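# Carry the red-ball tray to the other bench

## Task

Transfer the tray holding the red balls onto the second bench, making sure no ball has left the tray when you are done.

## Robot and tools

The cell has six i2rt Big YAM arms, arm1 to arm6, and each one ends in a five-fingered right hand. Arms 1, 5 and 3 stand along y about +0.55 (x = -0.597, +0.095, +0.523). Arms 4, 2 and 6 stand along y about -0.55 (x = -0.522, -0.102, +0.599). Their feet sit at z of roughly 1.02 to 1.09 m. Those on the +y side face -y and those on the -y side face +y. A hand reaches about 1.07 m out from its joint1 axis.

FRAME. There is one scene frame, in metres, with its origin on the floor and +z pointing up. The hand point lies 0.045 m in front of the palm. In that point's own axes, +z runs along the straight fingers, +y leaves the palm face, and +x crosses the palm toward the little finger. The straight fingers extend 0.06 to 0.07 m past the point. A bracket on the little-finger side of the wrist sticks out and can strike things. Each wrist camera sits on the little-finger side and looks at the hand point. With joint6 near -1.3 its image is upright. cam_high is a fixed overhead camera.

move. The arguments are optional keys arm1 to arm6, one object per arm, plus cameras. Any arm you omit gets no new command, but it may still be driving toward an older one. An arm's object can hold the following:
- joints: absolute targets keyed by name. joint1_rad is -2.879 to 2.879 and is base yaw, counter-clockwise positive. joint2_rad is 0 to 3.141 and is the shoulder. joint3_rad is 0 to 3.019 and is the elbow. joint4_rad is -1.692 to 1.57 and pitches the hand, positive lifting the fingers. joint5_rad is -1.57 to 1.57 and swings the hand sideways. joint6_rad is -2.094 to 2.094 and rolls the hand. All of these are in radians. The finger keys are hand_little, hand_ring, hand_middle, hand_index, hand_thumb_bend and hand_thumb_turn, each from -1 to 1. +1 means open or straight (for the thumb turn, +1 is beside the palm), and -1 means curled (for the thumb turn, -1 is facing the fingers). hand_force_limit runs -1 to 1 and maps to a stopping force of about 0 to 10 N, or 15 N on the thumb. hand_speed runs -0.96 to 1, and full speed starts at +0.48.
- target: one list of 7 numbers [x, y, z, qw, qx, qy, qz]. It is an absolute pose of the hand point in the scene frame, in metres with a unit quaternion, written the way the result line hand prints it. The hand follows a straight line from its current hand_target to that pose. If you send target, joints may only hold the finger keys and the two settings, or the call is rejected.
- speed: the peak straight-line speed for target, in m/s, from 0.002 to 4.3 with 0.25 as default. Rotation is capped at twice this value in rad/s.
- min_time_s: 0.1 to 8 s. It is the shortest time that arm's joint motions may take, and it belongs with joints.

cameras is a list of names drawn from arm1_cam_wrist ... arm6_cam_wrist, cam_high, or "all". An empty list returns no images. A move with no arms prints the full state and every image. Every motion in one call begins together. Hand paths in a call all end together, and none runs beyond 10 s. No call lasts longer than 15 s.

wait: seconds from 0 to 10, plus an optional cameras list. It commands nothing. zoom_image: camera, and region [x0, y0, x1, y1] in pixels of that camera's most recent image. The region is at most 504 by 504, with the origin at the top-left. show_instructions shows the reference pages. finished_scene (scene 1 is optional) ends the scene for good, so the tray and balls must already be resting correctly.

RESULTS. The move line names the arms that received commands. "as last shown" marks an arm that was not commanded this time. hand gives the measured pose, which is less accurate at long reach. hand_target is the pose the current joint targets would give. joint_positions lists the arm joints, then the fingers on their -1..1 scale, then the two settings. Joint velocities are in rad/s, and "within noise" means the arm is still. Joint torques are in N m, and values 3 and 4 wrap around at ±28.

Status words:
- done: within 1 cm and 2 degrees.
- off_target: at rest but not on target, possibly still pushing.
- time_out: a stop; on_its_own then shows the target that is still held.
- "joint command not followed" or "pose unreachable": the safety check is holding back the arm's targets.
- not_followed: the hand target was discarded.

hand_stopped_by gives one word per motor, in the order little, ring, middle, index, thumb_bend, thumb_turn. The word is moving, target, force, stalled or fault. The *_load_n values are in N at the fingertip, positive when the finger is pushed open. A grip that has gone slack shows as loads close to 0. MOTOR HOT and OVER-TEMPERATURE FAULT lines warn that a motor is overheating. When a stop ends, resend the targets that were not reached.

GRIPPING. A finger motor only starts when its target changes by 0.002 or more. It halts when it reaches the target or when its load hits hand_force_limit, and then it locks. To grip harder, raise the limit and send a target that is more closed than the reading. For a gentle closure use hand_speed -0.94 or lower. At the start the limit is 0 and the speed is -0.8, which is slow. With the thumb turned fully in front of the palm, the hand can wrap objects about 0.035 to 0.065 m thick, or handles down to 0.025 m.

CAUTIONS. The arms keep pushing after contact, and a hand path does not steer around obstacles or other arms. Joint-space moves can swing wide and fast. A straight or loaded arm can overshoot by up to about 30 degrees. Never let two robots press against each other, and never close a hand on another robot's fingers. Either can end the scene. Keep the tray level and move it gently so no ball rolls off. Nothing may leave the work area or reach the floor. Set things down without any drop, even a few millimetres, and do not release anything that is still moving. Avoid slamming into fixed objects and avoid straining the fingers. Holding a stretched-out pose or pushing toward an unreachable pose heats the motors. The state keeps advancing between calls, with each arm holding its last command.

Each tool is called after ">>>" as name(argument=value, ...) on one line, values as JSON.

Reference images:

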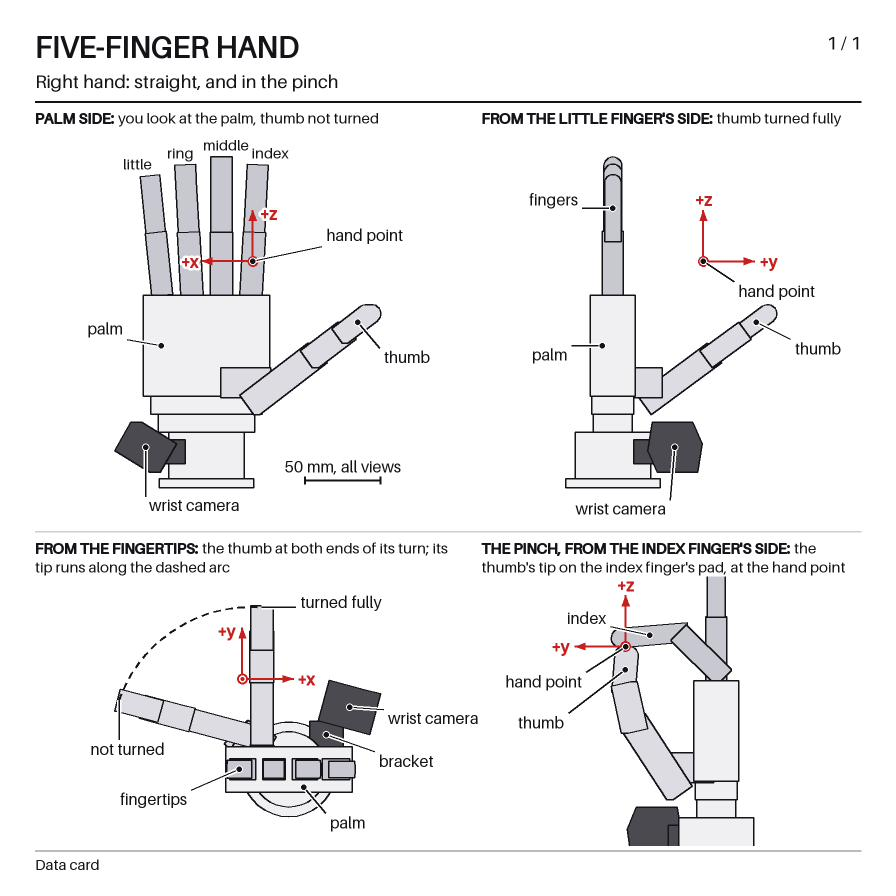

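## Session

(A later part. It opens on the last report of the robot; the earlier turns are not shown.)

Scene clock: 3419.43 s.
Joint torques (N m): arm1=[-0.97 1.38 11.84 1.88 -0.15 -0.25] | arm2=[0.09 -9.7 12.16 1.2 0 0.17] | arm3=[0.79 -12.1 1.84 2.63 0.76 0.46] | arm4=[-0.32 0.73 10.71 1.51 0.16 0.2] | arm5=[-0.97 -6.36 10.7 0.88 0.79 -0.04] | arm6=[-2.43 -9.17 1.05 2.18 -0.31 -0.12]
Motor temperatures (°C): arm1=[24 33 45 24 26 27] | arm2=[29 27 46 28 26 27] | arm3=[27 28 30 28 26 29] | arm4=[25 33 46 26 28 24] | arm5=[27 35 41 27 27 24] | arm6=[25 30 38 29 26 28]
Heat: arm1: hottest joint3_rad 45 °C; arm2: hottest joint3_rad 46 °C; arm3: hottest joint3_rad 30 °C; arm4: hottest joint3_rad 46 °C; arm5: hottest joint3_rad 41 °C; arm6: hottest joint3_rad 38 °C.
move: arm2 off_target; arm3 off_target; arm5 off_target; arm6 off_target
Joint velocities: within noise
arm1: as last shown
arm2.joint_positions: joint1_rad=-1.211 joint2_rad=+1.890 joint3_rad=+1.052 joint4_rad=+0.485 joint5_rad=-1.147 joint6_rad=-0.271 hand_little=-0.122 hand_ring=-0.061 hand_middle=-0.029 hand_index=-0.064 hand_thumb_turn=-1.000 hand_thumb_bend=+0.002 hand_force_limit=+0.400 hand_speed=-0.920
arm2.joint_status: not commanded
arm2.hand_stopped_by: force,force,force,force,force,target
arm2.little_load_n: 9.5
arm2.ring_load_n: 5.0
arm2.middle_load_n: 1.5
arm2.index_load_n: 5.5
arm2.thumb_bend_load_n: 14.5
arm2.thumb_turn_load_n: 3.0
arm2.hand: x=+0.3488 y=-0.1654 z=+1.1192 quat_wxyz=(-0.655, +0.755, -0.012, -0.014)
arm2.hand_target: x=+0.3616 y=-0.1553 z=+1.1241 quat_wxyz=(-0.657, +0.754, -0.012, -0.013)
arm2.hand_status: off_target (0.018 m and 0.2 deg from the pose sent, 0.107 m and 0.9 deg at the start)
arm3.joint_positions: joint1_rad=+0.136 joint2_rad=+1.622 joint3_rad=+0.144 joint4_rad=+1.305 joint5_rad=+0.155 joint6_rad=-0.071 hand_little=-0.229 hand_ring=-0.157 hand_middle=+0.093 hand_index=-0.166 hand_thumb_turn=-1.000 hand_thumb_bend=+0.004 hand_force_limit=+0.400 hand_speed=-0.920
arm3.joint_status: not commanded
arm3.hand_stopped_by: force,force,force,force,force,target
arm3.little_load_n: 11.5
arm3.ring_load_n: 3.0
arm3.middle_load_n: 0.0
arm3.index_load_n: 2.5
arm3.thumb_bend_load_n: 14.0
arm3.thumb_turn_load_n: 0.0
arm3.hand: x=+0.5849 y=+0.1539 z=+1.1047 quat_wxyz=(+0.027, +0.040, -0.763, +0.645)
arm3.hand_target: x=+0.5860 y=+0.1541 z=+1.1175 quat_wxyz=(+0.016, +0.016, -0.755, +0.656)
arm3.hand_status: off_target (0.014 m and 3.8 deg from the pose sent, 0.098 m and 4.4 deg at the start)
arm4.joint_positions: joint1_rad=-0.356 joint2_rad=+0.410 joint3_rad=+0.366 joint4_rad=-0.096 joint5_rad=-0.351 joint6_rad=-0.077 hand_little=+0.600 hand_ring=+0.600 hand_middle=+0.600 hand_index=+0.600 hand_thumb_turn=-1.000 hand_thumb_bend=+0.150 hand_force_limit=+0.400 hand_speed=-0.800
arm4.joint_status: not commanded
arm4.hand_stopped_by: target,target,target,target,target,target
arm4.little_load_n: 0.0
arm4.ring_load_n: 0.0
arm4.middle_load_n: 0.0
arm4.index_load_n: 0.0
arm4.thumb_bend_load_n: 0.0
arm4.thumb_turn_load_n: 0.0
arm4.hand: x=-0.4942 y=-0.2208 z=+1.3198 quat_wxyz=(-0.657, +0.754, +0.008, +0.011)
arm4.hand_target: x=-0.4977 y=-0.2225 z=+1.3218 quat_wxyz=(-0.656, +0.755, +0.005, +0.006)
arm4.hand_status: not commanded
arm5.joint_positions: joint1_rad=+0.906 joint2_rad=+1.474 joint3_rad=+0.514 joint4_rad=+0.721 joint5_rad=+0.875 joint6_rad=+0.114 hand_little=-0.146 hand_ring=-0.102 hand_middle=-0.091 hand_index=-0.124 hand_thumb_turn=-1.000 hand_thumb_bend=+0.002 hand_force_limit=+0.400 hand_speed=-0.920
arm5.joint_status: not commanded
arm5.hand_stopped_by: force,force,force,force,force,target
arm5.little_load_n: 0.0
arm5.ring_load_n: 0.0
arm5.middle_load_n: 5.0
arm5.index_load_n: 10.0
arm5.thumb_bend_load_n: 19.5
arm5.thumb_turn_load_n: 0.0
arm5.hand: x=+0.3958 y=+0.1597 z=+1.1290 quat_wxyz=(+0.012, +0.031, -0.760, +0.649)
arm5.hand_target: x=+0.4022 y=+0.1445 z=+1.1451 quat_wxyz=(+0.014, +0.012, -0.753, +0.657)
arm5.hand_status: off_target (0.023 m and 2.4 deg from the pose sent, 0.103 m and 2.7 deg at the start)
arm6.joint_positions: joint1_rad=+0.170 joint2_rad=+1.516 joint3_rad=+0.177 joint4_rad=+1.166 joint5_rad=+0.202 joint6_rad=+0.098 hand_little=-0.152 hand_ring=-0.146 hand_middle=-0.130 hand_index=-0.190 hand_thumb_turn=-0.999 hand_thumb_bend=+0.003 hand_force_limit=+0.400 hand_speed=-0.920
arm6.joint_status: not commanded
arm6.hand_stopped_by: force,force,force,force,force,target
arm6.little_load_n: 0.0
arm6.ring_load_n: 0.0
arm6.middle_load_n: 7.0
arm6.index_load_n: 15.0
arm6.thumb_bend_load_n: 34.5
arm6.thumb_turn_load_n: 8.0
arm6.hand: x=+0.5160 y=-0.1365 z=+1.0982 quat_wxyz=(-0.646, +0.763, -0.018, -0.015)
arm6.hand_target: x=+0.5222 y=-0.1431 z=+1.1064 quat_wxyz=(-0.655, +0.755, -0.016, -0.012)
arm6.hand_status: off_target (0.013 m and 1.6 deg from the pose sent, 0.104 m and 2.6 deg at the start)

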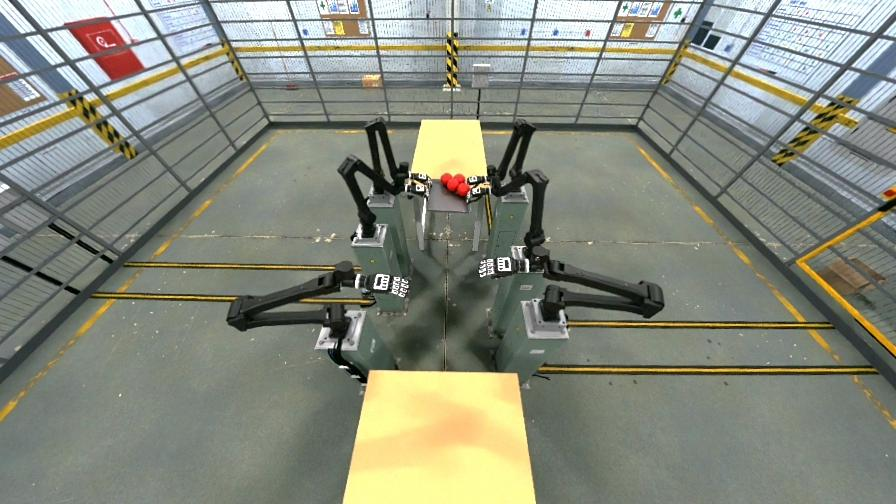

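>>> move(arm3={"target": [0.683, 0.154, 1.1247, 0.013, 0.013, -0.755, 0.655], "speed": 0.04}, arm5={"target": [0.498, 0.144, 1.1498, -0.0132, -0.0114, 0.7547, -0.6559], "speed": 0.04}, arm6={"target": [0.617, -0.143, 1.1114, 0.656, -0.7546, 0.0114, 0.0132], "speed": 0.04}, arm2={"target": [0.458, -0.155, 1.133, 0.656, -0.7546, 0.0114, 0.0132], "speed": 0.04}, cameras=["cam_high"])

>>> zoom_image(camera="cam_high", region=[380, 150, 530, 240])

Scene clock: 3430.07 s.
Joint torques (N m): arm1=[-0.67 0.97 11.86 1.85 -0.16 -0.22] | arm2=[0.15 -11.75 14.05 0.84 0.22 0.17] | arm3=[1.79 -12.22 2.48 2.06 1.35 0.43] | arm4=[-0.32 0.73 10.69 1.51 0.16 0.19] | arm5=[0.15 -8.12 11.28 0.8 0.66 -0.03] | arm6=[-2.49 -8.88 2.1 1.32 -1.03 -0.01]
Motor temperatures (°C): arm1=[24 32 45 24 26 27] | arm2=[29 28 47 28 26 27] | arm3=[27 29 30 28 26 29] | arm4=[25 33 46 26 28 24] | arm5=[27 35 41 27 27 24] | arm6=[25 30 38 29 27 28]
Heat: arm1: hottest joint3_rad 45 °C; arm2: hottest joint3_rad 47 °C; arm3: hottest joint3_rad 30 °C; arm4: hottest joint3_rad 46 °C; arm5: hottest joint3_rad 41 °C; arm6: hottest joint3_rad 38 °C.
move: arm2 off_target; arm3 off_target; arm5 off_target; arm6 off_target
Joint velocities: within noise
arm1, arm4: as last shown
arm2.joint_positions: joint1_rad=-1.272 joint2_rad=+2.044 joint3_rad=+1.356 joint4_rad=+0.275 joint5_rad=-1.211 joint6_rad=-0.325 hand_little=-0.122 hand_ring=-0.061 hand_middle=-0.029 hand_index=-0.064 hand_thumb_turn=-1.000 hand_thumb_bend=+0.002 hand_force_limit=+0.400 hand_speed=-0.920
arm2.joint_status: not commanded
arm2.hand_stopped_by: force,force,force,force,force,target
arm2.little_load_n: 9.5
arm2.ring_load_n: 4.0
arm2.middle_load_n: 0.0
arm2.index_load_n: 3.5
arm2.thumb_bend_load_n: 15.5
arm2.thumb_turn_load_n: 4.5
arm2.hand: x=+0.4409 y=-0.1661 z=+1.1265 quat_wxyz=(-0.655, +0.755, -0.014, -0.020)
arm2.hand_target: x=+0.4568 y=-0.1552 z=+1.1323 quat_wxyz=(-0.657, +0.754, -0.012, -0.014)
arm2.hand_status: off_target (0.021 m and 0.9 deg from the pose sent, 0.111 m and 0.2 deg at the start)
arm3.joint_positions: joint1_rad=+0.508 joint2_rad=+1.616 joint3_rad=+0.234 joint4_rad=+1.188 joint5_rad=+0.525 joint6_rad=-0.001 hand_little=-0.229 hand_ring=-0.157 hand_middle=+0.093 hand_index=-0.166 hand_thumb_turn=-1.000 hand_thumb_bend=+0.004 hand_force_limit=+0.400 hand_speed=-0.920
arm3.joint_status: not commanded
arm3.hand_stopped_by: force,force,force,force,force,target
arm3.little_load_n: 12.5
arm3.ring_load_n: 4.0
arm3.middle_load_n: 0.0
arm3.index_load_n: 3.0
arm3.thumb_bend_load_n: 14.0
arm3.thumb_turn_load_n: 0.0
arm3.hand: x=+0.6775 y=+0.1521 z=+1.1101 quat_wxyz=(+0.028, +0.039, -0.762, +0.646)
arm3.hand_target: x=+0.6774 y=+0.1520 z=+1.1244 quat_wxyz=(+0.018, +0.012, -0.754, +0.657)
arm3.hand_status: off_target (0.016 m and 3.7 deg from the pose sent, 0.100 m and 3.8 deg at the start)
arm5.joint_positions: joint1_rad=+1.043 joint2_rad=+1.627 joint3_rad=+0.736 joint4_rad=+0.608 joint5_rad=+1.013 joint6_rad=+0.163 hand_little=-0.146 hand_ring=-0.102 hand_middle=-0.091 hand_index=-0.124 hand_thumb_turn=-1.000 hand_thumb_bend=+0.002 hand_force_limit=+0.400 hand_speed=-0.920
arm5.joint_status: not commanded
arm5.hand_stopped_by: force,force,force,force,force,target
arm5.little_load_n: 1.5
arm5.ring_load_n: 0.5
arm5.middle_load_n: 5.0
arm5.index_load_n: 8.5
arm5.thumb_bend_load_n: 19.5
arm5.thumb_turn_load_n: 0.0
arm5.hand: x=+0.4884 y=+0.1588 z=+1.1340 quat_wxyz=(+0.016, +0.032, -0.759, +0.651)
arm5.hand_target: x=+0.4975 y=+0.1447 z=+1.1497 quat_wxyz=(+0.014, +0.012, -0.754, +0.657)
arm5.hand_status: off_target (0.024 m and 2.5 deg from the pose sent, 0.105 m and 2.4 deg at the start)
arm6.joint_positions: joint1_rad=-0.254 joint2_rad=+1.498 joint3_rad=+0.171 joint4_rad=+1.163 joint5_rad=-0.221 joint6_rad=+0.016 hand_little=-0.152 hand_ring=-0.146 hand_middle=-0.130 hand_index=-0.190 hand_thumb_turn=-0.999 hand_thumb_bend=+0.003 hand_force_limit=+0.400 hand_speed=-0.920
arm6.joint_status: not commanded
arm6.hand_stopped_by: force,force,force,force,force,target
arm6.little_load_n: 0.0
arm6.ring_load_n: 0.0
arm6.middle_load_n: 6.0
arm6.index_load_n: 15.0
arm6.thumb_bend_load_n: 33.5
arm6.thumb_turn_load_n: 8.5
arm6.hand: x=+0.6115 y=-0.1388 z=+1.1035 quat_wxyz=(-0.650, +0.760, -0.012, -0.014)
arm6.hand_target: x=+0.6123 y=-0.1435 z=+1.1108 quat_wxyz=(-0.656, +0.755, -0.008, -0.016)
arm6.hand_status: off_target (0.011 m and 0.9 deg from the pose sent, 0.102 m and 1.6 deg at the start)

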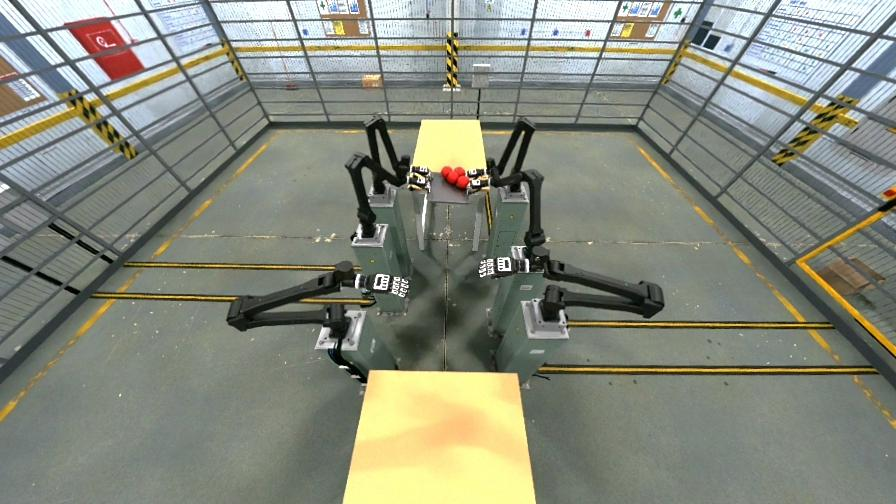

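Scaled by 3.360.

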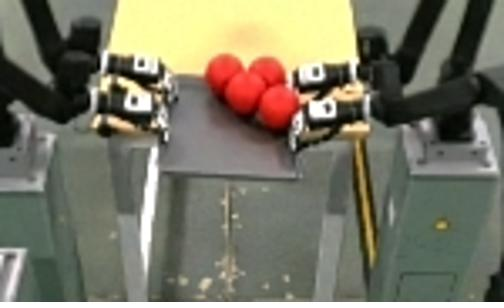

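>>> move(arm3={"target": [0.777, 0.153, 1.1247, 0.013, 0.013, -0.755, 0.655], "speed": 0.04}, arm5={"target": [0.593, 0.144, 1.1518, -0.0132, -0.0114, 0.7547, -0.6559], "speed": 0.04}, arm6={"target": [0.711, -0.143, 1.1114, 0.656, -0.7546, 0.0114, 0.0132], "speed": 0.04}, arm2={"target": [0.555, -0.156, 1.138, 0.656, -0.7546, 0.0114, 0.0132], "speed": 0.04}, cameras=["cam_high"])

>>> zoom_image(camera="cam_high", region=[380, 140, 530, 230])

Scene clock: 3442.93 s.
Joint torques (N m): arm1=[-0.85 1.08 11.92 1.89 -0.11 -0.23] | arm2=[-0.03 -14.51 15.61 1.1 0.45 0.14] | arm3=[2.43 -12.51 4.27 2.25 1.47 0.38] | arm4=[-0.26 0.73 10.7 1.51 0.16 0.2] | arm5=[-0.62 -10.7 12.18 0.64 0.49 0.04] | arm6=[-2.67 -8.53 3.11 1.21 -1.47 0.11]
Motor temperatures (°C): arm1=[24 32 45 24 26 27] | arm2=[29 28 48 28 26 27] | arm3=[27 29 30 28 27 29] | arm4=[25 33 46 26 28 24] | arm5=[27 35 43 27 27 24] | arm6=[25 30 38 28 27 28]
Heat: arm1: hottest joint3_rad 45 °C; arm2: hottest joint3_rad 48 °C; arm3: hottest joint3_rad 30 °C; arm4: hottest joint3_rad 46 °C; arm5: hottest joint3_rad 43 °C; arm6: hottest joint3_rad 38 °C.
move: arm2 off_target; arm3 off_target; arm5 off_target; arm6 done
Joint velocities: within noise
arm1, arm4: as last shown
arm1.thumb_bend_load_n: 0.5
arm2.joint_positions: joint1_rad=-1.318 joint2_rad=+2.240 joint3_rad=+1.733 joint4_rad=+0.034 joint5_rad=-1.262 joint6_rad=-0.376 hand_little=-0.122 hand_ring=-0.061 hand_middle=-0.029 hand_index=-0.064 hand_thumb_turn=-1.000 hand_thumb_bend=+0.002 hand_force_limit=+0.400 hand_speed=-0.920
arm2.joint_status: not commanded
arm2.hand_stopped_by: force,force,force,force,force,target
arm2.little_load_n: 11.5
arm2.ring_load_n: 3.0
arm2.middle_load_n: 0.0
arm2.index_load_n: 0.0
arm2.thumb_bend_load_n: 16.0
arm2.thumb_turn_load_n: 6.0
arm2.hand: x=+0.5355 y=-0.1658 z=+1.1306 quat_wxyz=(-0.656, +0.754, -0.016, -0.028)
arm2.hand_target: x=+0.5544 y=-0.1578 z=+1.1380 quat_wxyz=(-0.657, +0.754, -0.012, -0.012)
arm2.hand_status: off_target (0.023 m and 1.7 deg from the pose sent, 0.115 m and 0.9 deg at the start)
arm3.joint_positions: joint1_rad=+0.769 joint2_rad=+1.673 joint3_rad=+0.389 joint4_rad=+1.056 joint5_rad=+0.777 joint6_rad=+0.062 hand_little=-0.229 hand_ring=-0.157 hand_middle=+0.093 hand_index=-0.166 hand_thumb_turn=-1.000 hand_thumb_bend=+0.004 hand_force_limit=+0.400 hand_speed=-0.920
arm3.joint_status: not commanded
arm3.hand_stopped_by: force,force,force,force,force,target
arm3.little_load_n: 10.5
arm3.ring_load_n: 2.5
arm3.middle_load_n: 0.0
arm3.index_load_n: 3.5
arm3.thumb_bend_load_n: 14.5
arm3.thumb_turn_load_n: 0.5
arm3.hand: x=+0.7705 y=+0.1525 z=+1.1125 quat_wxyz=(+0.027, +0.041, -0.760, +0.648)
arm3.hand_target: x=+0.7754 y=+0.1514 z=+1.1240 quat_wxyz=(+0.015, +0.014, -0.754, +0.656)
arm3.hand_status: off_target (0.014 m and 3.6 deg from the pose sent, 0.101 m and 3.7 deg at the start)
arm5.joint_positions: joint1_rad=+1.138 joint2_rad=+1.788 joint3_rad=+0.985 joint4_rad=+0.468 joint5_rad=+1.107 joint6_rad=+0.215 hand_little=-0.146 hand_ring=-0.102 hand_middle=-0.091 hand_index=-0.124 hand_thumb_turn=-1.000 hand_thumb_bend=+0.002 hand_force_limit=+0.400 hand_speed=-0.920
arm5.joint_status: not commanded
arm5.hand_stopped_by: force,force,force,force,force,target
arm5.little_load_n: 1.0
arm5.ring_load_n: 0.5
arm5.middle_load_n: 4.5
arm5.index_load_n: 7.5
arm5.thumb_bend_load_n: 20.5
arm5.thumb_turn_load_n: 0.0
arm5.hand: x=+0.5810 y=+0.1599 z=+1.1343 quat_wxyz=(+0.020, +0.034, -0.758, +0.651)
arm5.hand_target: x=+0.5919 y=+0.1451 z=+1.1508 quat_wxyz=(+0.014, +0.012, -0.754, +0.657)
arm5.hand_status: off_target (0.027 m and 2.8 deg from the pose sent, 0.107 m and 2.5 deg at the start)
arm6.joint_positions: joint1_rad=-0.611 joint2_rad=+1.555 joint3_rad=+0.268 joint4_rad=+1.108 joint5_rad=-0.563 joint6_rad=-0.051 hand_little=-0.152 hand_ring=-0.146 hand_middle=-0.130 hand_index=-0.190 hand_thumb_turn=-0.999 hand_thumb_bend=+0.003 hand_force_limit=+0.400 hand_speed=-0.920
arm6.joint_status: not commanded
arm6.hand_stopped_by: force,force,force,force,force,target
arm6.little_load_n: 0.0
arm6.ring_load_n: 0.0
arm6.middle_load_n: 5.5
arm6.index_load_n: 13.0
arm6.thumb_bend_load_n: 32.0
arm6.thumb_turn_load_n: 7.5
arm6.hand: x=+0.7081 y=-0.1385 z=+1.1062 quat_wxyz=(-0.653, +0.757, -0.013, -0.008)
arm6.hand_target: x=+0.7081 y=-0.1416 z=+1.1115 quat_wxyz=(-0.657, +0.754, -0.012, -0.016)
arm6.hand_status: done (0.007 m and 0.7 deg from the pose sent, 0.100 m and 0.9 deg at the start)

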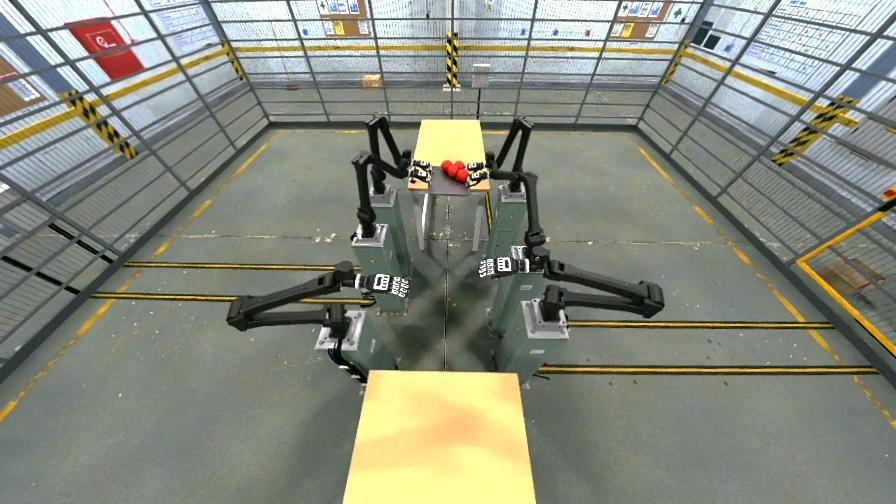

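Scaled by 3.360.

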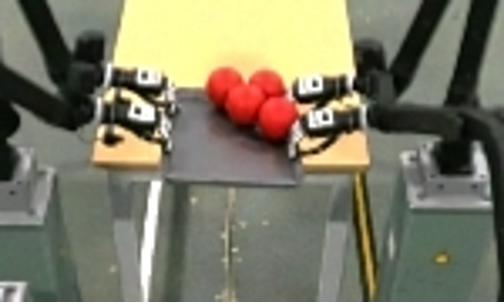

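>>> move(arm3={"target": [0.870, 0.153, 1.1227, 0.013, 0.013, -0.755, 0.655], "speed": 0.04}, arm5={"target": [0.688, 0.144, 1.1518, -0.0132, -0.0114, 0.7547, -0.6559], "speed": 0.04}, arm6={"target": [0.806, -0.143, 1.1094, 0.656, -0.7546, 0.0114, 0.0132], "speed": 0.04}, arm2={"target": [0.632, -0.158, 1.140, 0.656, -0.7546, 0.0114, 0.0132], "speed": 0.04}, cameras=["cam_high"])

>>> zoom_image(camera="cam_high", region=[380, 130, 530, 220])

Scene clock: 3467.33 s.
Joint torques (N m): arm1=[-0.56 1.14 11.93 1.87 -0.16 -0.25] | arm2=[-0.26 -17.44 16.05 0.98 0.05 0.13] | arm3=[3.02 -16.62 5.63 1.91 1.69 0.44] | arm4=[-0.38 0.79 10.73 1.51 0.16 0.19] | arm5=[-0.97 -13.74 13.63 0.92 0.16 0.16] | arm6=[-3.43 -10.46 4.66 0.91 -1.43 0.08]
Motor temperatures (°C): arm1=[24 32 45 24 26 27] | arm2=[29 29 56 28 27 27] | arm3=[27 29 31 28 29 29] | arm4=[25 33 46 26 28 24] | arm5=[27 35 43 27 27 24] | arm6=[25 29 38 28 29 28]
Heat: arm1: hottest joint3_rad 45 °C; arm2: hottest joint3_rad 56 °C; arm3: hottest joint3_rad 31 °C; arm4: hottest joint3_rad 46 °C; arm5: hottest joint3_rad 43 °C; arm6: hottest joint3_rad 38 °C.
move: arm2 off_target; arm3 off_target; arm5 off_target; arm6 off_target
Joint velocities: within noise
arm1, arm4: as last shown
arm1.thumb_bend_load_n: 0.0
arm2.joint_positions: joint1_rad=-1.349 joint2_rad=+2.469 joint3_rad=+2.163 joint4_rad=-0.214 joint5_rad=-1.280 joint6_rad=-0.419 hand_little=-0.122 hand_ring=-0.061 hand_middle=-0.029 hand_index=-0.064 hand_thumb_turn=-1.000 hand_thumb_bend=+0.002 hand_force_limit=+0.400 hand_speed=-0.920
arm2.joint_status: not commanded
arm2.hand_stopped_by: force,force,force,force,force,target
arm2.little_load_n: 14.0
arm2.ring_load_n: 5.0
arm2.middle_load_n: 0.0
arm2.index_load_n: 1.5
arm2.thumb_bend_load_n: 14.0
arm2.thumb_turn_load_n: 4.5
arm2.hand: x=+0.6188 y=-0.1657 z=+1.1267 quat_wxyz=(-0.655, +0.755, -0.021, -0.027)
arm2.hand_target: x=+0.6312 y=-0.1592 z=+1.1391 quat_wxyz=(-0.657, +0.754, -0.012, -0.012)
arm2.hand_status: off_target (0.020 m and 1.9 deg from the pose sent, 0.097 m and 1.7 deg at the start)
arm3.joint_positions: joint1_rad=+0.930 joint2_rad=+1.783 joint3_rad=+0.585 joint4_rad=+0.914 joint5_rad=+0.935 joint6_rad=+0.119 hand_little=-0.229 hand_ring=-0.157 hand_middle=+0.093 hand_index=-0.166 hand_thumb_turn=-1.000 hand_thumb_bend=+0.004 hand_force_limit=+0.400 hand_speed=-0.920
arm3.joint_status: not commanded
arm3.hand_stopped_by: force,force,force,force,force,target
arm3.little_load_n: 9.5
arm3.ring_load_n: 2.5
arm3.middle_load_n: 0.0
arm3.index_load_n: 3.5
arm3.thumb_bend_load_n: 15.0
arm3.thumb_turn_load_n: 1.0
arm3.hand: x=+0.8582 y=+0.1511 z=+1.1041 quat_wxyz=(+0.032, +0.044, -0.761, +0.646)
arm3.hand_target: x=+0.8697 y=+0.1523 z=+1.1212 quat_wxyz=(+0.013, +0.016, -0.754, +0.656)
arm3.hand_status: off_target (0.022 m and 4.4 deg from the pose sent, 0.100 m and 3.6 deg at the start)
arm4.little_load_n: -0.5
arm5.joint_positions: joint1_rad=+1.204 joint2_rad=+1.962 joint3_rad=+1.264 joint4_rad=+0.300 joint5_rad=+1.180 joint6_rad=+0.250 hand_little=-0.146 hand_ring=-0.102 hand_middle=-0.091 hand_index=-0.124 hand_thumb_turn=-1.000 hand_thumb_bend=+0.002 hand_force_limit=+0.400 hand_speed=-0.920
arm5.joint_status: not commanded
arm5.hand_stopped_by: force,force,force,force,force,target
arm5.little_load_n: 0.0
arm5.ring_load_n: 0.0
arm5.middle_load_n: 4.0
arm5.index_load_n: 7.0
arm5.thumb_bend_load_n: 20.5
arm5.thumb_turn_load_n: 0.0
arm5.hand: x=+0.6688 y=+0.1603 z=+1.1288 quat_wxyz=(+0.035, +0.042, -0.758, +0.650)
arm5.hand_target: x=+0.6860 y=+0.1457 z=+1.1509 quat_wxyz=(+0.016, +0.016, -0.754, +0.657)
arm5.hand_status: off_target (0.034 m and 4.3 deg from the pose sent, 0.110 m and 2.8 deg at the start)
arm6.joint_positions: joint1_rad=-0.850 joint2_rad=+1.665 joint3_rad=+0.423 joint4_rad=+1.009 joint5_rad=-0.805 joint6_rad=-0.113 hand_little=-0.152 hand_ring=-0.146 hand_middle=-0.130 hand_index=-0.190 hand_thumb_turn=-0.999 hand_thumb_bend=+0.003 hand_force_limit=+0.400 hand_speed=-0.920
arm6.joint_status: not commanded
arm6.hand_stopped_by: force,force,force,force,force,target
arm6.little_load_n: 0.0
arm6.ring_load_n: -0.5
arm6.middle_load_n: 5.5
arm6.index_load_n: 13.5
arm6.thumb_bend_load_n: 32.5
arm6.thumb_turn_load_n: 8.5
arm6.hand: x=+0.7954 y=-0.1407 z=+1.0983 quat_wxyz=(-0.650, +0.760, -0.014, -0.015)
arm6.hand_target: x=+0.8054 y=-0.1417 z=+1.1091 quat_wxyz=(-0.657, +0.754, -0.012, -0.014)
arm6.hand_status: off_target (0.016 m and 1.0 deg from the pose sent, 0.098 m and 0.7 deg at the start)

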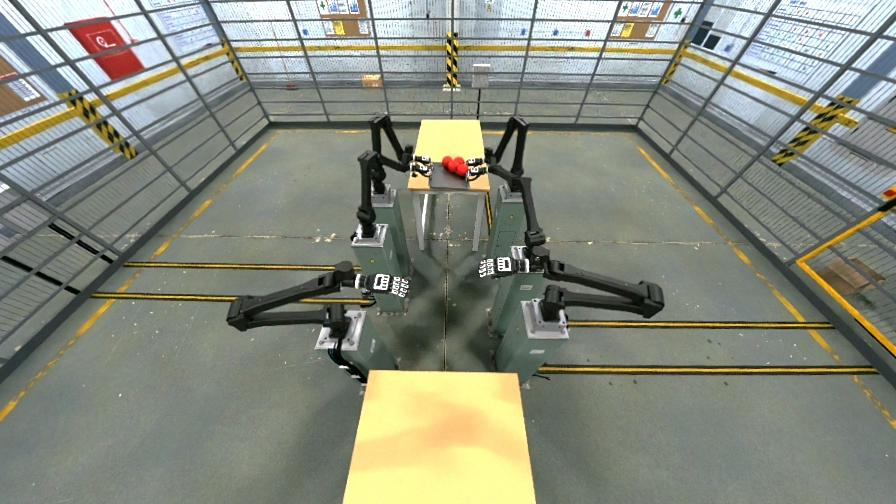

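Scaled by 3.360.

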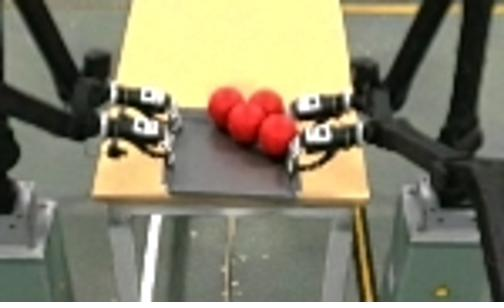

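>>> move(arm3={"target": [0.958, 0.153, 1.0947, 0.013, 0.013, -0.755, 0.655], "speed": 0.04}, arm5={"target": [0.776, 0.144, 1.1238, -0.0132, -0.0114, 0.7547, -0.6559], "speed": 0.04}, arm6={"target": [0.894, -0.143, 1.0814, 0.656, -0.7546, 0.0114, 0.0132], "speed": 0.04}, arm2={"target": [0.712, -0.158, 1.116, 0.656, -0.7546, 0.0114, 0.0132], "speed": 0.04}, cameras=["cam_high"])

>>> zoom_image(camera="cam_high", region=[380, 130, 530, 220])

Scene clock: 3492.13 s.
Joint torques (N m): arm1=[-0.56 1.32 11.9 1.85 -0.17 -0.21] | arm2=[-0.38 -19.66 16.77 2.58 0.69 0.51] | arm3=[2.9 -19.19 5.81 1.83 1.77 0.49] | arm4=[-0.32 0.73 10.7 1.51 0.16 0.19] | arm5=[-1.61 -15.21 14.34 0.9 0.08 0.26] | arm6=[-3.31 -13.51 5.09 0.77 -1.57 0.11]
Motor temperatures (°C): arm1=[24 32 45 24 26 27] | arm2=[29 31 55 28 26 27] | arm3=[27 30 32 27 30 29] | arm4=[25 33 46 26 28 24] | arm5=[27 36 45 27 26 24] | arm6=[25 30 39 28 30 28]
Heat: arm1: hottest joint3_rad 45 °C; arm2: hottest joint3_rad 55 °C; arm3: hottest joint3_rad 32 °C; arm4: hottest joint3_rad 46 °C; arm5: hottest joint3_rad 45 °C; arm6: hottest joint3_rad 39 °C.
move: arm2 off_target; arm3 off_target; arm5 off_target; arm6 off_target
Joint velocities: within noise
arm1, arm4: as last shown
arm2.joint_positions: joint1_rad=-1.370 joint2_rad=+2.878 joint3_rad=+2.856 joint4_rad=-0.386 joint5_rad=-1.259 joint6_rad=-0.336 hand_little=-0.122 hand_ring=-0.061 hand_middle=-0.029 hand_index=-0.064 hand_thumb_turn=-1.000 hand_thumb_bend=+0.002 hand_force_limit=+0.400 hand_speed=-0.920
arm2.joint_status: not commanded
arm2.hand_stopped_by: force,force,force,force,force,target
arm2.little_load_n: 19.0
arm2.ring_load_n: 3.0
arm2.middle_load_n: 0.0
arm2.index_load_n: 0.0
arm2.thumb_bend_load_n: 16.5
arm2.thumb_turn_load_n: 1.0
arm2.hand: x=+0.6997 y=-0.1624 z=+1.0947 quat_wxyz=(-0.663, +0.748, -0.031, +0.000)
arm2.hand_target: x=+0.7095 y=-0.1591 z=+1.1140 quat_wxyz=(-0.669, +0.743, -0.029, +0.022)
arm2.hand_status: off_target (0.025 m and 2.9 deg from the pose sent, 0.094 m and 1.9 deg at the start; a joint's target at an end of its range on 25 of 93 steps)
arm3.joint_positions: joint1_rad=+1.036 joint2_rad=+1.969 joint3_rad=+0.802 joint4_rad=+0.829 joint5_rad=+1.036 joint6_rad=+0.179 hand_little=-0.229 hand_ring=-0.157 hand_middle=+0.093 hand_index=-0.166 hand_thumb_turn=-1.000 hand_thumb_bend=+0.004 hand_force_limit=+0.400 hand_speed=-0.920
arm3.joint_status: not commanded
arm3.hand_stopped_by: force,force,force,force,force,target
arm3.little_load_n: 7.5
arm3.ring_load_n: 1.5
arm3.middle_load_n: 0.0
arm3.index_load_n: 4.5
arm3.thumb_bend_load_n: 15.0
arm3.thumb_turn_load_n: 2.0
arm3.hand: x=+0.9428 y=+0.1501 z=+1.0714 quat_wxyz=(+0.033, +0.045, -0.762, +0.645)
arm3.hand_target: x=+0.9569 y=+0.1520 z=+1.0939 quat_wxyz=(+0.013, +0.014, -0.754, +0.656)
arm3.hand_status: off_target (0.028 m and 4.6 deg from the pose sent, 0.100 m and 4.4 deg at the start)
arm4.little_load_n: 0.0
arm5.joint_positions: joint1_rad=+1.253 joint2_rad=+2.180 joint3_rad=+1.560 joint4_rad=+0.171 joint5_rad=+1.236 joint6_rad=+0.297 hand_little=-0.146 hand_ring=-0.102 hand_middle=-0.091 hand_index=-0.124 hand_thumb_turn=-1.000 hand_thumb_bend=+0.002 hand_force_limit=+0.400 hand_speed=-0.920
arm5.joint_status: not commanded
arm5.hand_stopped_by: force,force,force,force,force,target
arm5.little_load_n: 0.0
arm5.ring_load_n: 0.0
arm5.middle_load_n: 4.0
arm5.index_load_n: 6.5
arm5.thumb_bend_load_n: 21.0
arm5.thumb_turn_load_n: 0.0
arm5.hand: x=+0.7544 y=+0.1618 z=+1.0983 quat_wxyz=(+0.041, +0.042, -0.756, +0.651)
arm5.hand_target: x=+0.7726 y=+0.1457 z=+1.1250 quat_wxyz=(+0.015, +0.009, -0.753, +0.658)
arm5.hand_status: off_target (0.038 m and 4.8 deg from the pose sent, 0.109 m and 4.3 deg at the start)
arm6.joint_positions: joint1_rad=-1.001 joint2_rad=+1.863 joint3_rad=+0.608 joint4_rad=+0.963 joint5_rad=-0.950 joint6_rad=-0.174 hand_little=-0.152 hand_ring=-0.146 hand_middle=-0.130 hand_index=-0.190 hand_thumb_turn=-0.999 hand_thumb_bend=+0.003 hand_force_limit=+0.400 hand_speed=-0.920
arm6.joint_status: not commanded
arm6.hand_stopped_by: force,force,force,force,force,target
arm6.little_load_n: 0.0
arm6.ring_load_n: 0.0
arm6.middle_load_n: 5.0
arm6.index_load_n: 13.5
arm6.thumb_bend_load_n: 33.0
arm6.thumb_turn_load_n: 9.0
arm6.hand: x=+0.8793 y=-0.1412 z=+1.0653 quat_wxyz=(-0.647, +0.762, -0.017, -0.018)
arm6.hand_target: x=+0.8929 y=-0.1420 z=+1.0810 quat_wxyz=(-0.657, +0.754, -0.012, -0.014)
arm6.hand_status: off_target (0.022 m and 1.6 deg from the pose sent, 0.100 m and 1.0 deg at the start)

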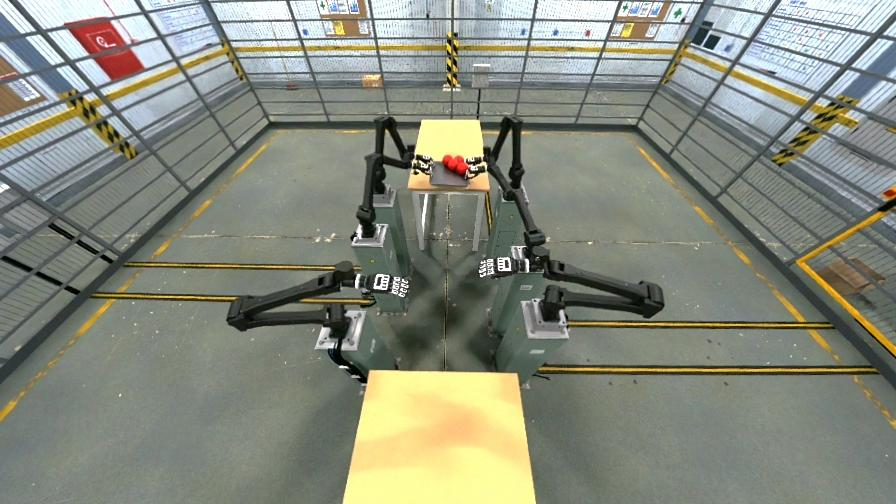

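Scaled by 3.360.

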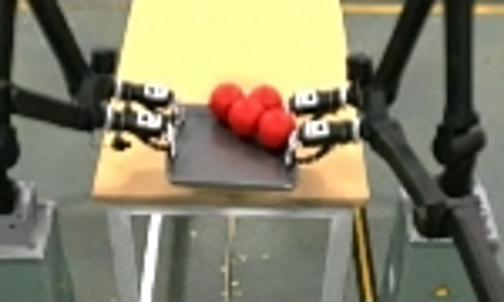

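>>> move(arm3={"target": [0.949, 0.153, 1.0247, 0.013, 0.013, -0.755, 0.655], "speed": 0.04}, arm5={"target": [0.765, 0.145, 1.0538, -0.0132, -0.0114, 0.7547, -0.6559], "speed": 0.04}, arm6={"target": [0.885, -0.143, 1.0114, 0.656, -0.7546, 0.0114, 0.0132], "speed": 0.04}, arm2={"target": [0.700, -0.158, 1.044, 0.656, -0.7546, 0.0114, 0.0132], "speed": 0.04}, cameras=["cam_high", "arm3_cam_wrist"])

>>> zoom_image(camera="cam_high", region=[380, 130, 530, 220])

Scene clock: 3507.97 s.
Joint torques (N m): arm1=[-0.97 0.85 11.92 1.92 -0.18 -0.21] | arm2=[-0.09 -19.37 16.06 1.28 -0.29 0.21] | arm3=[2.2 -19.66 2.63 3.75 1.44 0.42] | arm4=[-0.38 0.73 10.71 1.51 0.16 0.19] | arm5=[-1.49 -17.03 9.37 3.44 -0.33 0.28] | arm6=[-2.37 -13.98 1.98 3 -0.88 0.1]
Motor temperatures (°C): arm1=[24 32 45 24 26 27] | arm2=[29 34 56 28 27 27] | arm3=[27 31 32 27 30 29] | arm4=[25 33 46 26 28 24] | arm5=[27 36 48 27 26 24] | arm6=[25 30 39 28 31 28]
Heat: arm1: hottest joint3_rad 45 °C; arm2: hottest joint3_rad 56 °C; arm3: hottest joint3_rad 32 °C; arm4: hottest joint3_rad 46 °C; arm5: hottest joint3_rad 48 °C; arm6: hottest joint3_rad 39 °C.
move: arm2 off_target; arm3 off_target; arm5 off_target; arm6 off_target
Joint velocities: within noise
arm1, arm4: as last shown
arm1.ring_load_n: -0.5
arm1.index_load_n: -0.5
arm2.joint_positions: joint1_rad=-1.370 joint2_rad=+2.954 joint3_rad=+2.864 joint4_rad=-0.380 joint5_rad=-1.257 joint6_rad=-0.396 hand_little=-0.122 hand_ring=-0.061 hand_middle=-0.029 hand_index=-0.064 hand_thumb_turn=-1.000 hand_thumb_bend=+0.002 hand_force_limit=+0.400 hand_speed=-0.920
arm2.joint_status: not commanded
arm2.hand_stopped_by: force,force,force,force,force,target
arm2.little_load_n: 15.5
arm2.ring_load_n: 4.0
arm2.middle_load_n: 0.0
arm2.index_load_n: 0.0
arm2.thumb_bend_load_n: 17.0
arm2.thumb_turn_load_n: 2.5
arm2.hand: x=+0.6975 y=-0.1645 z=+1.0326 quat_wxyz=(-0.657, +0.754, -0.028, -0.001)
arm2.hand_target: x=+0.6998 y=-0.1586 z=+1.0437 quat_wxyz=(-0.660, +0.751, -0.021, +0.005)
arm2.hand_status: off_target (0.013 m and 2.4 deg from the pose sent, 0.051 m and 2.9 deg at the start; a joint's target at an end of its range on 43 of 73 steps)
arm3.joint_positions: joint1_rad=+1.030 joint2_rad=+2.147 joint3_rad=+0.831 joint4_rad=+0.957 joint5_rad=+1.036 joint6_rad=+0.183 hand_little=-0.229 hand_ring=-0.157 hand_middle=+0.093 hand_index=-0.166 hand_thumb_turn=-1.000 hand_thumb_bend=+0.004 hand_force_limit=+0.400 hand_speed=-0.920
arm3.joint_status: not commanded
arm3.hand_stopped_by: force,force,force,force,force,target
arm3.little_load_n: 10.0
arm3.ring_load_n: 3.5
arm3.middle_load_n: 0.0
arm3.index_load_n: 3.5
arm3.thumb_bend_load_n: 16.0
arm3.thumb_turn_load_n: 2.5
arm3.hand: x=+0.9387 y=+0.1486 z=+1.0072 quat_wxyz=(+0.041, +0.047, -0.765, +0.641)
arm3.hand_target: x=+0.9484 y=+0.1525 z=+1.0248 quat_wxyz=(+0.013, +0.013, -0.756, +0.654)
arm3.hand_status: off_target (0.021 m and 5.4 deg from the pose sent, 0.047 m and 4.6 deg at the start)
arm4.middle_load_n: -0.5
arm5.joint_positions: joint1_rad=+1.248 joint2_rad=+2.276 joint3_rad=+1.555 joint4_rad=+0.251 joint5_rad=+1.236 joint6_rad=+0.297 hand_little=-0.146 hand_ring=-0.102 hand_middle=-0.091 hand_index=-0.124 hand_thumb_turn=-1.000 hand_thumb_bend=+0.002 hand_force_limit=+0.400 hand_speed=-0.920
arm5.joint_status: not commanded
arm5.hand_stopped_by: force,force,force,force,force,target
arm5.little_load_n: 1.0
arm5.ring_load_n: 0.0
arm5.middle_load_n: 3.5
arm5.index_load_n: 5.0
arm5.thumb_bend_load_n: 21.0
arm5.thumb_turn_load_n: -0.5
arm5.hand: x=+0.7517 y=+0.1596 z=+1.0373 quat_wxyz=(+0.050, +0.047, -0.758, +0.648)
arm5.hand_target: x=+0.7628 y=+0.1453 z=+1.0534 quat_wxyz=(+0.015, +0.012, -0.755, +0.655)
arm5.hand_status: off_target (0.026 m and 6.0 deg from the pose sent, 0.049 m and 4.8 deg at the start)
arm6.joint_positions: joint1_rad=-1.001 joint2_rad=+2.087 joint3_rad=+0.635 joint4_rad=+1.141 joint5_rad=-0.954 joint6_rad=-0.172 hand_little=-0.152 hand_ring=-0.146 hand_middle=-0.130 hand_index=-0.190 hand_thumb_turn=-0.999 hand_thumb_bend=+0.003 hand_force_limit=+0.400 hand_speed=-0.920
arm6.joint_status: not commanded
arm6.hand_stopped_by: force,force,force,force,force,target
arm6.little_load_n: -0.5
arm6.ring_load_n: 0.0
arm6.middle_load_n: 6.5
arm6.index_load_n: 15.0
arm6.thumb_bend_load_n: 34.0
arm6.thumb_turn_load_n: 10.0
arm6.hand: x=+0.8759 y=-0.1432 z=+0.9991 quat_wxyz=(-0.643, +0.765, -0.022, -0.026)
arm6.hand_target: x=+0.8844 y=-0.1432 z=+1.0117 quat_wxyz=(-0.656, +0.755, -0.012, -0.014)
arm6.hand_status: off_target (0.015 m and 2.7 deg from the pose sent, 0.054 m and 1.6 deg at the start)
pictures: arm3_cam_wrist, cam_high
arm3_cam_wrist: T_world_to_cam=[[-0.3661, 0.11108, -0.92392, 1.26347], [0.79574, 0.55212, -0.24892, -0.57318], [0.48247, -0.82633, -0.29052, 0.07709]] pos_world=[0.88146, 0.23982, 1.04707]

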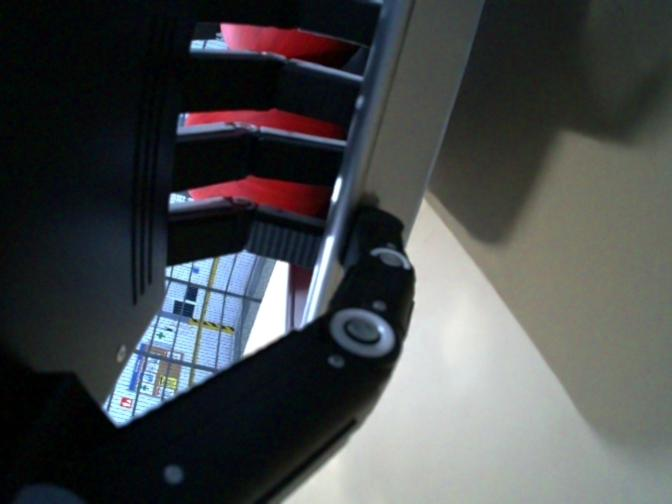

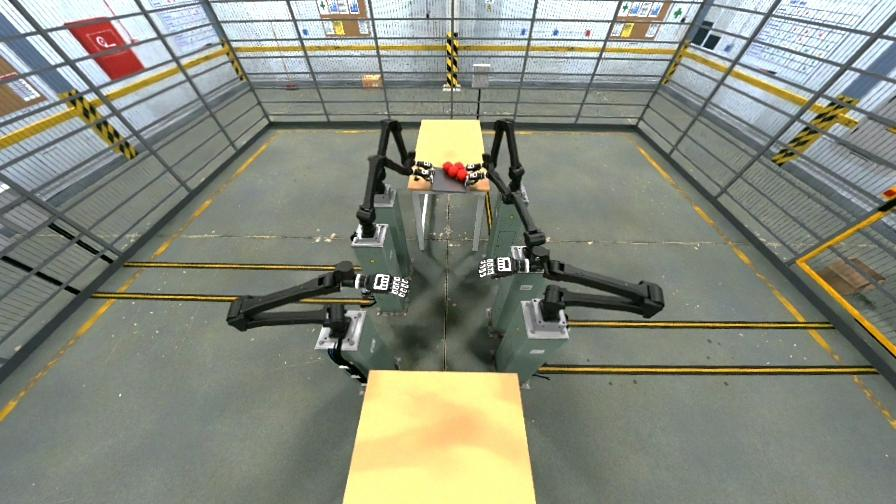

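Scaled by 3.360.

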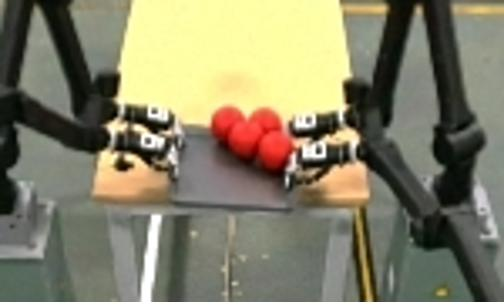

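>>> move(arm2={"joints": {"hand_little": 0.0, "hand_ring": 0.0, "hand_middle": 0.0, "hand_index": 0.0, "hand_thumb_bend": 0.02, "hand_speed": -0.92}})

>>> move(arm2={"joints": {"hand_little": 0.2, "hand_ring": 0.2, "hand_middle": 0.2, "hand_index": 0.2, "hand_thumb_bend": 0.06, "hand_speed": -0.9}}, cameras=["cam_high", "arm2_cam_wrist"])

>>> zoom_image(camera="cam_high", region=[380, 130, 530, 220])

Scene clock: 3525.53 s.
Joint torques (N m): arm1=[-0.44 1.03 11.9 1.87 -0.15 -0.24] | arm2=[-0.03 -19.55 16.06 1.26 -0.37 0.21] | arm3=[3.6 -19.6 2.59 3.84 1.47 0.4] | arm4=[-0.32 0.67 10.71 1.51 0.16 0.2] | arm5=[-0.91 -16.79 9.51 3.63 -0.32 0.26] | arm6=[-2.37 -14.15 1.85 3 -0.88 0.11]
Motor temperatures (°C): arm1=[24 32 46 24 26 27] | arm2=[29 37 57 28 27 27] | arm3=[27 32 31 28 30 29] | arm4=[25 33 47 26 28 24] | arm5=[27 38 46 27 26 24] | arm6=[25 30 39 28 30 28]
Heat: arm1: hottest joint3_rad 46 °C; arm2: hottest joint3_rad 57 °C; arm3: hottest joint2_rad 32 °C; arm4: hottest joint3_rad 47 °C; arm5: hottest joint3_rad 46 °C; arm6: hottest joint3_rad 39 °C.
move: arm2 done
Joint velocities: arm1=[within noise] | arm2=[within noise] | arm3=[within noise] | arm4=[-0.005 -0.015 -0.002 -0.007 -0.037 -0.154] | arm5=[within noise] | arm6=[within noise]
arm1.joint_positions: joint1_rad=+0.326 joint2_rad=+0.424 joint3_rad=+0.550 joint4_rad=-0.271 joint5_rad=+0.294 joint6_rad=+0.069 hand_little=+0.600 hand_ring=+0.600 hand_middle=+0.600 hand_index=+0.600 hand_thumb_turn=-1.000 hand_thumb_bend=+0.150 hand_force_limit=+0.400 hand_speed=-0.800
arm1.joint_status: not commanded
arm1.hand_stopped_by: target,target,target,target,target,target
arm1.little_load_n: 0.0
arm1.ring_load_n: 0.0
arm1.middle_load_n: 0.0
arm1.index_load_n: 0.0
arm1.thumb_bend_load_n: 0.5
arm1.thumb_turn_load_n: 0.0
arm1.hand: x=-0.5176 y=+0.2190 z=+1.3153 quat_wxyz=(-0.008, -0.009, -0.755, +0.655)
arm1.hand_target: x=-0.5207 y=+0.2197 z=+1.3235 quat_wxyz=(-0.003, -0.006, -0.753, +0.658)
arm1.hand_status: not commanded
arm2.joint_positions: joint1_rad=-1.372 joint2_rad=+2.954 joint3_rad=+2.864 joint4_rad=-0.380 joint5_rad=-1.256 joint6_rad=-0.396 hand_little=+0.000 hand_ring=+0.000 hand_middle=+0.000 hand_index=+0.000 hand_thumb_turn=-1.000 hand_thumb_bend=+0.022 hand_force_limit=+0.400 hand_speed=-0.920
arm2.joint_status: all done
arm2.hand_stopped_by: target,target,target,target,target,target
arm2.little_load_n: -0.5
arm2.ring_load_n: 0.0
arm2.middle_load_n: 0.0
arm2.index_load_n: 0.0
arm2.thumb_bend_load_n: 3.5
arm2.thumb_turn_load_n: 0.5
arm2.hand: x=+0.6984 y=-0.1657 z=+1.0325 quat_wxyz=(-0.656, +0.754, -0.029, +0.000)
arm2.hand_target: x=+0.6997 y=-0.1586 z=+1.0441 quat_wxyz=(-0.660, +0.751, -0.021, +0.005)
arm2.hand_status: not commanded
arm3, arm4, arm5, arm6: as last shown
arm3.little_load_n: 11.0
arm3.index_load_n: 3.0
arm3.thumb_turn_load_n: 2.0
arm4.middle_load_n: 0.0
arm5.joint_positions: joint1_rad=+1.247 joint2_rad=+2.276 joint3_rad=+1.555 joint4_rad=+0.251 joint5_rad=+1.234 joint6_rad=+0.297 hand_little=-0.146 hand_ring=-0.102 hand_middle=-0.091 hand_index=-0.124 hand_thumb_turn=-1.000 hand_thumb_bend=+0.002 hand_force_limit=+0.400 hand_speed=-0.920
arm5.little_load_n: 0.5
arm5.middle_load_n: 2.5
arm5.index_load_n: 4.0
arm5.thumb_turn_load_n: 0.0
arm5.hand: x=+0.7513 y=+0.1587 z=+1.0372 quat_wxyz=(+0.050, +0.047, -0.758, +0.648)
arm5.hand_target: x=+0.7624 y=+0.1448 z=+1.0537 quat_wxyz=(+0.015, +0.011, -0.755, +0.655)
arm6.joint_positions: joint1_rad=-1.001 joint2_rad=+2.088 joint3_rad=+0.636 joint4_rad=+1.141 joint5_rad=-0.954 joint6_rad=-0.174 hand_little=-0.152 hand_ring=-0.146 hand_middle=-0.130 hand_index=-0.190 hand_thumb_turn=-0.999 hand_thumb_bend=+0.003 hand_force_limit=+0.400 hand_speed=-0.920
arm6.little_load_n: 0.0
arm6.index_load_n: 14.0
arm6.thumb_bend_load_n: 34.5
arm6.thumb_turn_load_n: 9.0
arm6.hand: x=+0.8764 y=-0.1430 z=+0.9987 quat_wxyz=(-0.643, +0.765, -0.021, -0.026)
arm6.hand_target: x=+0.8844 y=-0.1432 z=+1.0117 quat_wxyz=(-0.656, +0.755, -0.011, -0.013)
pictures: none

Scene clock: 3526.73 s.
Joint torques (N m): arm1=[-1.03 0.62 11.89 1.87 -0.15 -0.25] | arm2=[0.09 -19.49 16.09 1.31 -0.37 0.19] | arm3=[3.19 -19.55 2.76 3.9 1.47 0.44] | arm4=[-0.32 0.79 10.71 1.51 0.16 0.19] | arm5=[-1.14 -17.44 9.63 3.59 -0.24 0.29] | arm6=[-2.37 -14.39 1.74 3 -0.88 0.13]
Motor temperatures (°C): arm1=[24 32 46 24 26 27] | arm2=[29 37 57 28 27 27] | arm3=[27 32 31 28 30 29] | arm4=[25 33 47 26 28 24] | arm5=[27 38 46 27 26 24] | arm6=[25 30 39 28 30 28]
Heat: arm1: hottest joint3_rad 46 °C; arm2: hottest joint3_rad 57 °C; arm3: hottest joint2_rad 32 °C; arm4: hottest joint3_rad 47 °C; arm5: hottest joint3_rad 46 °C; arm6: hottest joint3_rad 39 °C.
move: arm2 done
Joint velocities: within noise
arm1, arm3, arm4, arm5, arm6: as last shown
arm1.little_load_n: -0.5
arm1.ring_load_n: 0.5
arm1.thumb_bend_load_n: 0.0
arm2.joint_positions: joint1_rad=-1.372 joint2_rad=+2.954 joint3_rad=+2.864 joint4_rad=-0.380 joint5_rad=-1.256 joint6_rad=-0.394 hand_little=+0.200 hand_ring=+0.200 hand_middle=+0.200 hand_index=+0.200 hand_thumb_turn=-1.000 hand_thumb_bend=+0.061 hand_force_limit=+0.400 hand_speed=-0.900
arm2.joint_status: all done
arm2.hand_stopped_by: target,target,target,target,target,target
arm2.little_load_n: -1.0
arm2.ring_load_n: 0.0
arm2.middle_load_n: 0.0
arm2.index_load_n: 0.0
arm2.thumb_bend_load_n: 2.5
arm2.thumb_turn_load_n: 0.0
arm2.hand: x=+0.6983 y=-0.1657 z=+1.0326 quat_wxyz=(-0.656, +0.754, -0.030, -0.001)
arm2.hand_target: x=+0.6997 y=-0.1586 z=+1.0441 quat_wxyz=(-0.660, +0.751, -0.021, +0.005)
arm2.hand_status: not commanded
arm3.joint_positions: joint1_rad=+1.030 joint2_rad=+2.147 joint3_rad=+0.831 joint4_rad=+0.960 joint5_rad=+1.036 joint6_rad=+0.187 hand_little=-0.229 hand_ring=-0.157 hand_middle=+0.093 hand_index=-0.166 hand_thumb_turn=-1.000 hand_thumb_bend=+0.004 hand_force_limit=+0.400 hand_speed=-0.920
arm3.index_load_n: 2.5
arm3.thumb_bend_load_n: 15.5
arm3.hand: x=+0.9392 y=+0.1484 z=+1.0078 quat_wxyz=(+0.039, +0.045, -0.765, +0.641)
arm3.hand_target: x=+0.9485 y=+0.1525 z=+1.0249 quat_wxyz=(+0.013, +0.013, -0.756, +0.655)
arm4.thumb_bend_load_n: 0.5
arm5.joint_positions: joint1_rad=+1.247 joint2_rad=+2.278 joint3_rad=+1.555 joint4_rad=+0.251 joint5_rad=+1.233 joint6_rad=+0.298 hand_little=-0.146 hand_ring=-0.102 hand_middle=-0.091 hand_index=-0.124 hand_thumb_turn=-1.000 hand_thumb_bend=+0.002 hand_force_limit=+0.400 hand_speed=-0.920
arm5.little_load_n: 0.0
arm5.index_load_n: 4.5
arm5.hand: x=+0.7515 y=+0.1589 z=+1.0360 quat_wxyz=(+0.050, +0.047, -0.759, +0.648)
arm5.hand_target: x=+0.7625 y=+0.1452 z=+1.0532 quat_wxyz=(+0.015, +0.011, -0.755, +0.655)
arm6.joint_positions: joint1_rad=-1.001 joint2_rad=+2.092 joint3_rad=+0.638 joint4_rad=+1.141 joint5_rad=-0.954 joint6_rad=-0.177 hand_little=-0.152 hand_ring=-0.146 hand_middle=-0.130 hand_index=-0.190 hand_thumb_turn=-0.999 hand_thumb_bend=+0.003 hand_force_limit=+0.400 hand_speed=-0.920
arm6.middle_load_n: 7.0
arm6.hand: x=+0.8767 y=-0.1429 z=+0.9975 quat_wxyz=(-0.642, +0.766, -0.020, -0.025)
arm6.hand_target: x=+0.8843 y=-0.1432 z=+1.0114 quat_wxyz=(-0.655, +0.755, -0.012, -0.014)
pictures: arm2_cam_wrist, cam_high
arm2_cam_wrist: T_world_to_cam=[[0.21119, -0.14782, -0.9662, 0.82717], [-0.86325, -0.49186, -0.11343, 0.6429], [-0.45847, 0.85803, -0.23148, 0.81555]] pos_world=[0.7542, -0.26128, 1.06092]

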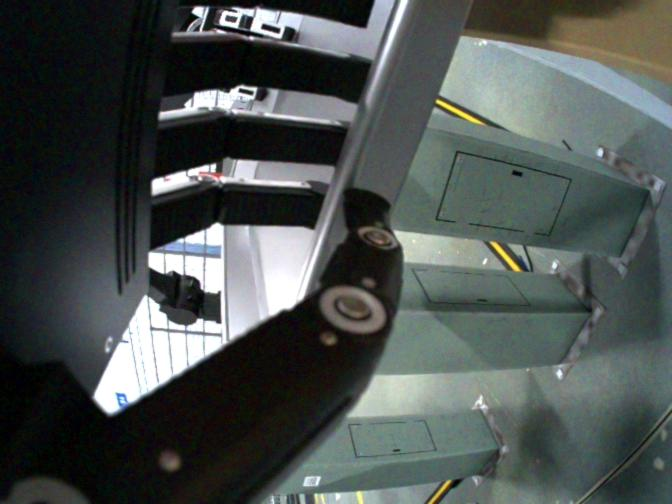

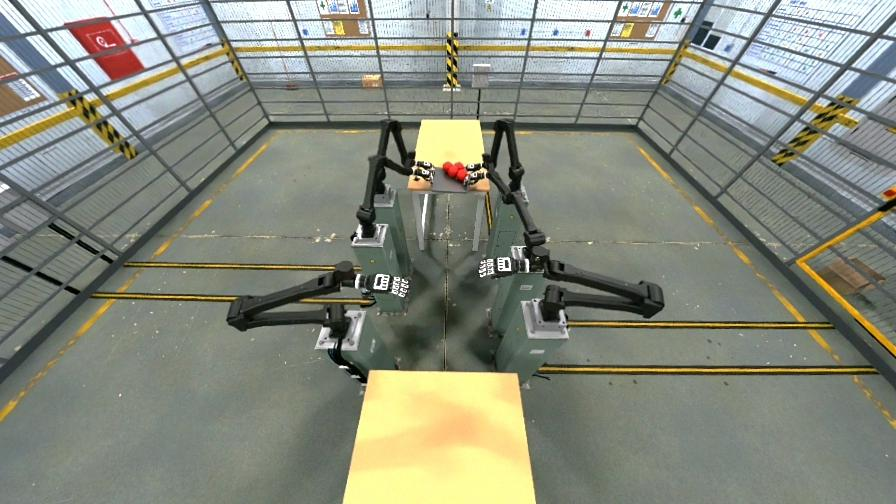

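Scaled by 3.360.

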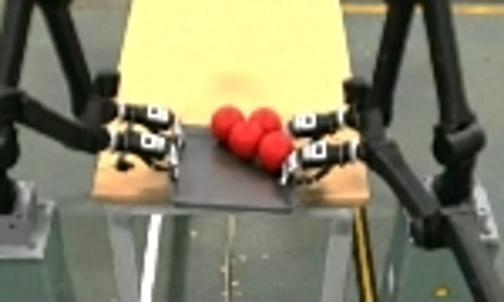

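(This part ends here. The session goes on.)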